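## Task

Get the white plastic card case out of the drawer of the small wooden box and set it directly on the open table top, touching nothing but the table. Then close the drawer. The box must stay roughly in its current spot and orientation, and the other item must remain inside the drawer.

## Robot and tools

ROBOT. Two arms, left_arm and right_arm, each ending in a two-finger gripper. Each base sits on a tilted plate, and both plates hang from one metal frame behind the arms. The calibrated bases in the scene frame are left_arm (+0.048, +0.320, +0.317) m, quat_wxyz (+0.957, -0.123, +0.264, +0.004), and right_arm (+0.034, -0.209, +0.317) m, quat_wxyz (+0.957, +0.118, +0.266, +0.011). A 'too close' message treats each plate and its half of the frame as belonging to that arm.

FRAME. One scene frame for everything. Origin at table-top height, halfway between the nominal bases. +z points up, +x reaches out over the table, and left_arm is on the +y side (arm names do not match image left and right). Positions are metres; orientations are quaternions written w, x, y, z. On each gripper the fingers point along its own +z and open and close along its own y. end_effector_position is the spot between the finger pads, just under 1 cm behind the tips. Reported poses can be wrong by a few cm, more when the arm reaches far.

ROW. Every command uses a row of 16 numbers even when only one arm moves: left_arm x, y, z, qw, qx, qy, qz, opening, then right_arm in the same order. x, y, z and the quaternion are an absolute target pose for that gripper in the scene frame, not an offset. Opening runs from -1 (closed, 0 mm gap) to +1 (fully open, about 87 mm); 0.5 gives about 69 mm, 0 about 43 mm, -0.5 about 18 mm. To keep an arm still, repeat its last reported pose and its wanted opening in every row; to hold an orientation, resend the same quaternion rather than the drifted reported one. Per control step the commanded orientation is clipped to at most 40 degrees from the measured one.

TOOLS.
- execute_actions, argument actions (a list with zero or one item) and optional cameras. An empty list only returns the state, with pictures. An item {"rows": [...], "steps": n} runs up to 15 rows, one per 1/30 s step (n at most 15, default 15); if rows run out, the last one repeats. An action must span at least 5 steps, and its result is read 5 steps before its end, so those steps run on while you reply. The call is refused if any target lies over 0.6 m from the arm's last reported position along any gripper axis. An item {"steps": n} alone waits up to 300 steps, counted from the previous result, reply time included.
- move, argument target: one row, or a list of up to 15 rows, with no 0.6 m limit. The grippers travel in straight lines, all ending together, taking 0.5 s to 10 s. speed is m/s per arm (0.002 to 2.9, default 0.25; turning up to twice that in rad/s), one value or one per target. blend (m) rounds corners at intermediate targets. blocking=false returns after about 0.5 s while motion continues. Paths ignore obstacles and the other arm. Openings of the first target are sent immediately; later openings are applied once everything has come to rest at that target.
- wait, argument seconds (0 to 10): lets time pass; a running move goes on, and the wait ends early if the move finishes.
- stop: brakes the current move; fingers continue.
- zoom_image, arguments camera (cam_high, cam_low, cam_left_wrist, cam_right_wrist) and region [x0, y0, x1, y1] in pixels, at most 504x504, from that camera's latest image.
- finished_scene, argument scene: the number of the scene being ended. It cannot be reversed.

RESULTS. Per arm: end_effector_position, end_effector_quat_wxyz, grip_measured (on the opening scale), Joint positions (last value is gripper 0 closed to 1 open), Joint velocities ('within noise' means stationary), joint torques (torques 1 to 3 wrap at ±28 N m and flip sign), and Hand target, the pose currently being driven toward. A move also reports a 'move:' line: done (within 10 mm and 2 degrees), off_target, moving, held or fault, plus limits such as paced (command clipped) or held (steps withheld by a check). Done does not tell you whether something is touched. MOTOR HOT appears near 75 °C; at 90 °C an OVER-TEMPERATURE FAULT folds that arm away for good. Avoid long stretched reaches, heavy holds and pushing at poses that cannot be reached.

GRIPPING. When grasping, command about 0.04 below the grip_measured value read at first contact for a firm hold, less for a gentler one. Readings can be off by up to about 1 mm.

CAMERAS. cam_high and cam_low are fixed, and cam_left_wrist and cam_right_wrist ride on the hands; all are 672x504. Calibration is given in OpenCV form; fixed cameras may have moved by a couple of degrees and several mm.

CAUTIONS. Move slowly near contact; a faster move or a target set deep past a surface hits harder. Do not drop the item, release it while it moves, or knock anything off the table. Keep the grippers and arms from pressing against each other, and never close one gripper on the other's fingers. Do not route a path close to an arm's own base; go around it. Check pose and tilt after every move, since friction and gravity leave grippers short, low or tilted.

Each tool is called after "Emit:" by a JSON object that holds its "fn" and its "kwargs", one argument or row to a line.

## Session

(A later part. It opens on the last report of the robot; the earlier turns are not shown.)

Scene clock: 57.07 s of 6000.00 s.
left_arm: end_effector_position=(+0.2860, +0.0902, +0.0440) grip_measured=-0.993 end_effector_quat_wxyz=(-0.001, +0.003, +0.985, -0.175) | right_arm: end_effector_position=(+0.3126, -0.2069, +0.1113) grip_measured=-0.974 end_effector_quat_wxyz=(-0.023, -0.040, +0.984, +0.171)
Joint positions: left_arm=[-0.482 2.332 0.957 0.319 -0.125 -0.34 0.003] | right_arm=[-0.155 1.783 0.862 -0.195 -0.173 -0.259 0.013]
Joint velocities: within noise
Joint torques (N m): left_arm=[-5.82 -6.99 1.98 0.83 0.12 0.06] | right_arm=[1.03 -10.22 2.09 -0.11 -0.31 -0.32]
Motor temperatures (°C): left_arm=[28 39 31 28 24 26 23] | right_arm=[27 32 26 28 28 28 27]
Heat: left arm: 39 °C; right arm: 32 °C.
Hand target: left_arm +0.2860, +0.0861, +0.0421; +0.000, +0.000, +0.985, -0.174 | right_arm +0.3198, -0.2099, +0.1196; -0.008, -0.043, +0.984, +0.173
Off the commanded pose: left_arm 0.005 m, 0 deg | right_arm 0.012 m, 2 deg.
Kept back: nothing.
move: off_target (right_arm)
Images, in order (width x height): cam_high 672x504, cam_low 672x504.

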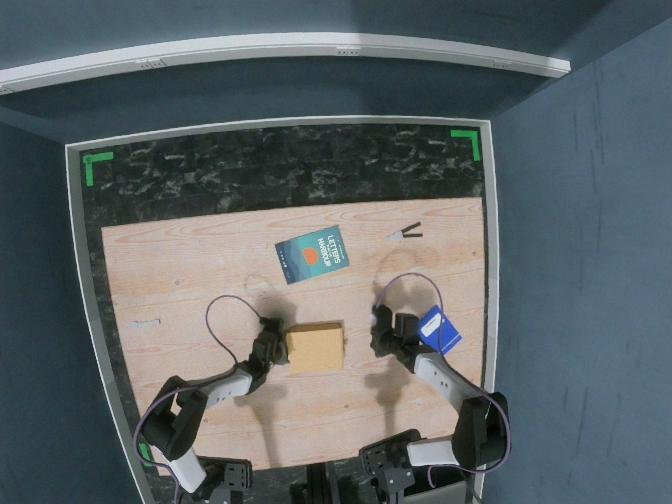

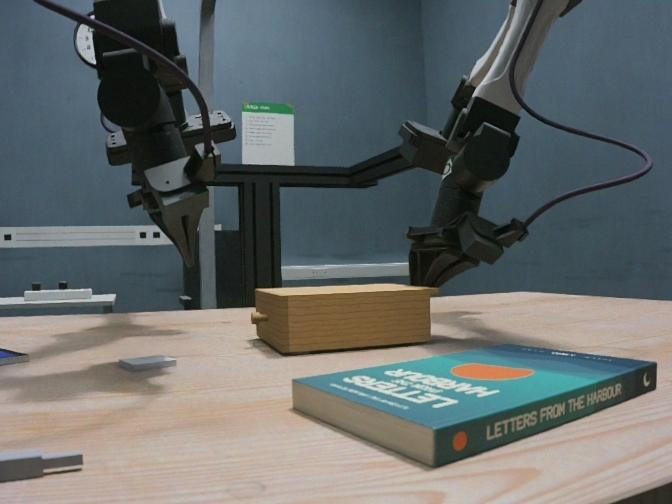

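Emit:
{"fn": "move", "kwargs": {
  "target": [
    [0.286,0.115,0.060,0,0,0.985,-0.174,-1,0.31,-0.210,0.12,-0.0076,-0.0429,0.9839,0.1734,-1],
    [0.250,0.110,0.115,0.2,0.10,0.970,-0.1,-1,0.31,-0.210,0.12,-0.0076,-0.0429,0.9839,0.1734,-1],
    [0.172,-0.018,0.085,0.3339,0.2034,0.9174,-0.0740,-1,0.31,-0.210,0.12,-0.0076,-0.0429,0.9839,0.1734,-1],
    [0.172,-0.020,0.045,0.3339,0.2034,0.9174,-0.0740,-1,0.31,-0.210,0.12,-0.0076,-0.0429,0.9839,0.1734,-1],
    [0.216,-0.022,0.043,0.3339,0.2034,0.9174,-0.0740,-1,0.31,-0.210,0.12,-0.0076,-0.0429,0.9839,0.1734,-1]
  ],
  "speed": [0.2,0.35,0.35,0.2,0.08],
  "blend": [0.02,0.03,0.015,0.008,0],
  "cameras": ["cam_high","cam_low"]
}}

Emit:
{"fn": "zoom_image", "kwargs": {
  "camera": "cam_high",
  "region": [260, 270, 420, 390]
}}

Scene clock: 60.87 s of 6000.00 s.
left_arm: end_effector_position=(+0.1982, -0.0128, +0.0359) grip_measured=-0.993 end_effector_quat_wxyz=(+0.322, +0.220, +0.918, -0.065) | right_arm: end_effector_position=(+0.2950, -0.2054, +0.1137) grip_measured=-0.974 end_effector_quat_wxyz=(-0.038, -0.041, +0.983, +0.175)
Joint positions: left_arm=[-1.078 2.927 1.011 1.228 -0.827 -0.015 0.003] | right_arm=[-0.159 1.769 0.817 -0.196 -0.177 -0.266 0.013]
Joint velocities: within noise
Joint torques (N m): left_arm=[-4.88 -10.18 1.7 1.73 0.07 0.23] | right_arm=[0.73 -10.04 2 0.1 -0.36 -0.32]
Motor temperatures (°C): left_arm=[28 39 31 28 24 26 23] | right_arm=[26 32 26 28 28 28 27]
Heat: left arm: 39 °C; right arm: 32 °C.
Hand target: left_arm +0.2159, -0.0215, +0.0432; +0.334, +0.204, +0.917, -0.074 | right_arm +0.3098, -0.2100, +0.1199; -0.008, -0.043, +0.984, +0.173
Off the commanded pose: left_arm 0.021 m, 3 deg | right_arm 0.017 m, 3 deg.
Kept back: nothing.
move: off_target (left_arm, right_arm); blend cut to 0.017 m at target 1
Images, in order (width x height): cam_high 672x504, cam_low 672x504.

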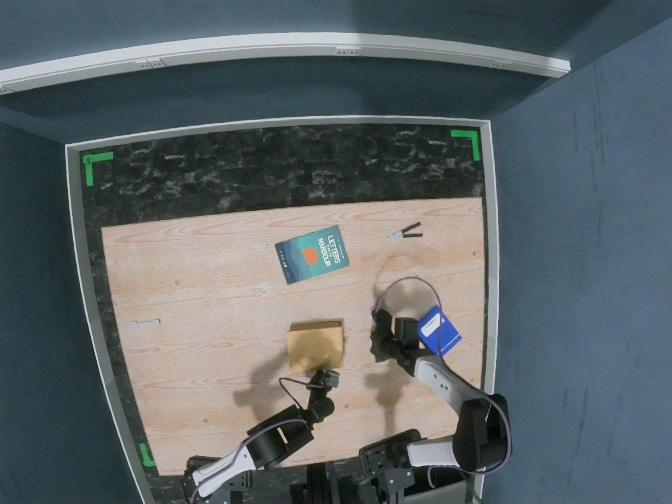

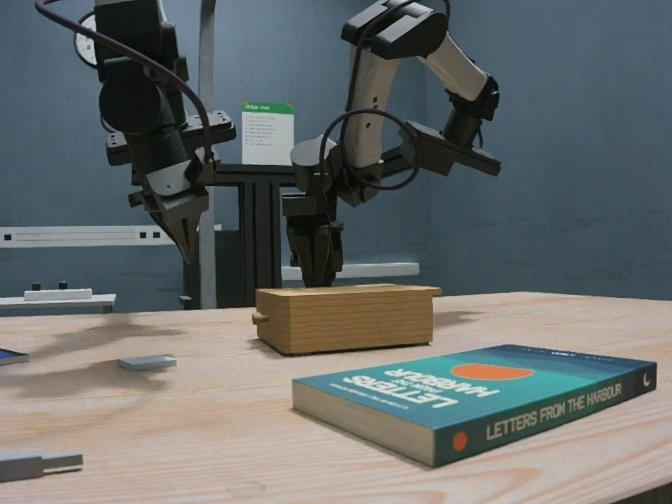

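Scaled by 3.150 from the camera's 672x504 image, which has a finer 960x720 frame.

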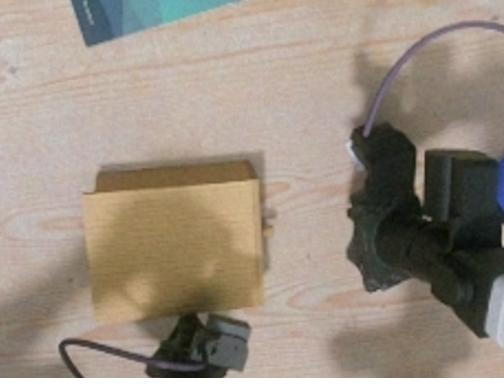

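Emit:
{"fn": "move", "kwargs": {
  "target": [0.231,-0.026,0.047,0.3339,0.2034,0.9174,-0.0740,-1,0.31,-0.210,0.12,-0.0076,-0.0429,0.9839,0.1734,-1],
  "speed": 0.08,
  "cameras": ["cam_high"]
}}

Emit:
{"fn": "zoom_image", "kwargs": {
  "camera": "cam_high",
  "region": [260, 270, 420, 390]
}}

Scene clock: 61.87 s of 6000.00 s.
left_arm: end_effector_position=(+0.2139, -0.0194, +0.0406) grip_measured=-0.993 end_effector_quat_wxyz=(+0.324, +0.218, +0.918, -0.069) | right_arm: end_effector_position=(+0.2950, -0.2054, +0.1137) grip_measured=-0.974 end_effector_quat_wxyz=(-0.038, -0.041, +0.983, +0.175)
Joint positions: left_arm=[-1.057 2.89 1.025 1.201 -0.807 0.004 0.003] | right_arm=[-0.159 1.769 0.817 -0.196 -0.177 -0.266 0.013]
Joint velocities: within noise
Joint torques (N m): left_arm=[-4.93 -10.3 1.83 1.64 0.07 0.25] | right_arm=[0.79 -10.07 1.89 0.09 -0.34 -0.29]
Motor temperatures (°C): left_arm=[28 40 31 28 24 26 23] | right_arm=[26 33 26 28 28 28 27]
Heat: left arm: 40 °C; right arm: 33 °C.
Hand target: left_arm +0.2310, -0.0257, +0.0472; +0.334, +0.203, +0.917, -0.074 | right_arm +0.3098, -0.2100, +0.1199; -0.008, -0.043, +0.984, +0.173
Off the commanded pose: left_arm 0.019 m, 2 deg | right_arm 0.017 m, 3 deg.
Kept back: nothing.
move: off_target (left_arm, right_arm)
Images, in order (width x height): cam_high 672x504.

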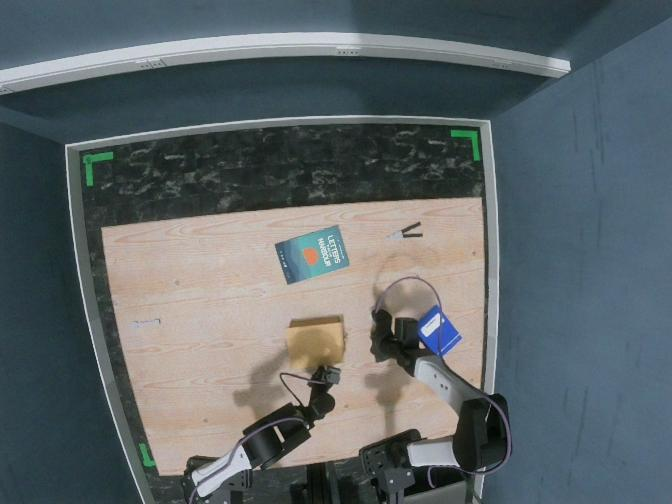

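Scaled by 3.150 from the camera's 672x504 image, which has a finer 960x720 frame.

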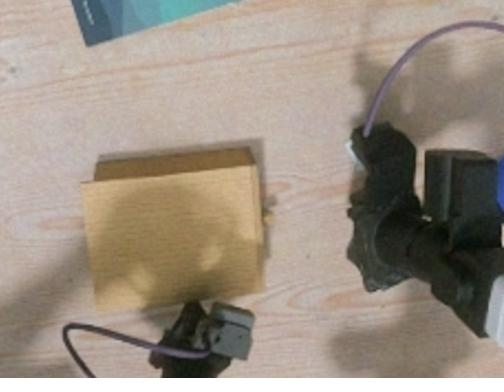

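Emit:
{"fn": "move", "kwargs": {
  "target": [
    [0.180,-0.012,0.065,0.3339,0.2034,0.9174,-0.0740,-1,0.31,-0.210,0.12,-0.0076,-0.0429,0.9839,0.1734,-1],
    [0.19,0.06,0.14,0.3339,0.2034,0.9174,-0.0740,-1,0.30,-0.220,0.15,-0.0076,-0.0429,0.9839,0.1734,-1]
  ],
  "speed": [0.15,0.25],
  "blend": [0.015,0],
  "cameras": ["cam_high","cam_low"]
}}

Emit:
{"fn": "zoom_image", "kwargs": {
  "camera": "cam_low",
  "region": [90, 250, 470, 390]
}}

Emit:
{"fn": "zoom_image", "kwargs": {
  "camera": "cam_high",
  "region": [260, 270, 420, 370]
}}

Scene clock: 63.60 s of 6000.00 s.
left_arm: end_effector_position=(+0.1871, +0.0590, +0.1353) grip_measured=-0.993 end_effector_quat_wxyz=(+0.328, +0.210, +0.918, -0.078) | right_arm: end_effector_position=(+0.2949, -0.2173, +0.1425) grip_measured=-0.974 end_effector_quat_wxyz=(-0.022, -0.041, +0.984, +0.171)
Joint positions: left_arm=[-1.215 2.545 0.504 1.276 -0.918 -0.159 0.003] | right_arm=[-0.186 1.626 0.771 -0.266 -0.189 -0.29 0.013]
Joint velocities: within noise
Joint torques (N m): left_arm=[-5.81 -7.61 -0.02 1.51 -0.23 0.08] | right_arm=[0.62 -9.37 2.1 -0.11 -0.32 -0.35]
Motor temperatures (°C): left_arm=[28 40 31 28 24 26 23] | right_arm=[26 33 26 28 27 28 27]
Heat: left arm: 40 °C; right arm: 33 °C.
Hand target: left_arm +0.1900, +0.0600, +0.1399; +0.334, +0.203, +0.917, -0.074 | right_arm +0.2999, -0.2199, +0.1497; -0.008, -0.043, +0.984, +0.173
Off the commanded pose: left_arm 0.006 m, 1 deg | right_arm 0.009 m, 2 deg.
Kept back: nothing.
move: done
Images, in order (width x height): cam_high 672x504, cam_low 672x504.

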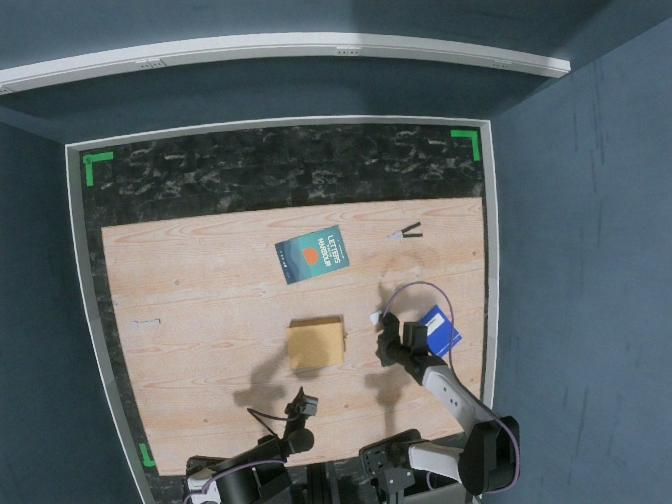

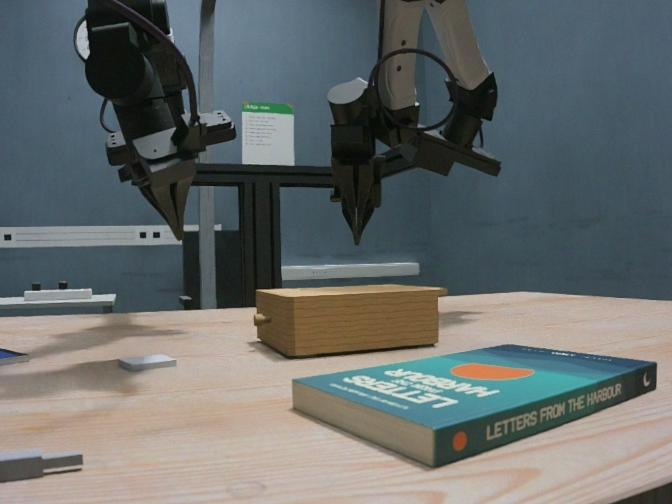

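Scaled by 1.326 from the camera's 672x504 image, which has a finer 960x720 frame.

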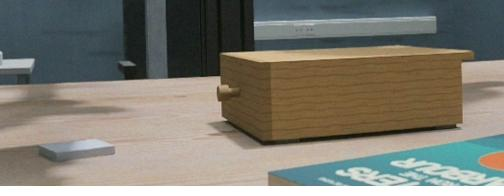

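Scaled by 3.150 from the camera's 672x504 image, which has a finer 960x720 frame.

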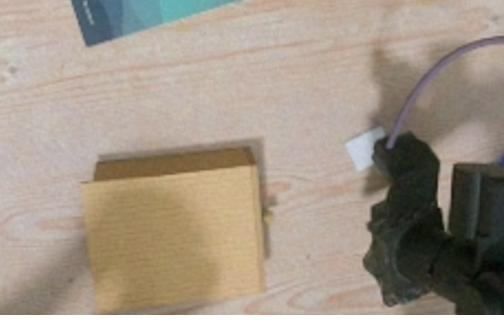

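Emit:
{"fn": "finished_scene", "kwargs": {
  "scene": 2
}}

The scene is finished: the task was done.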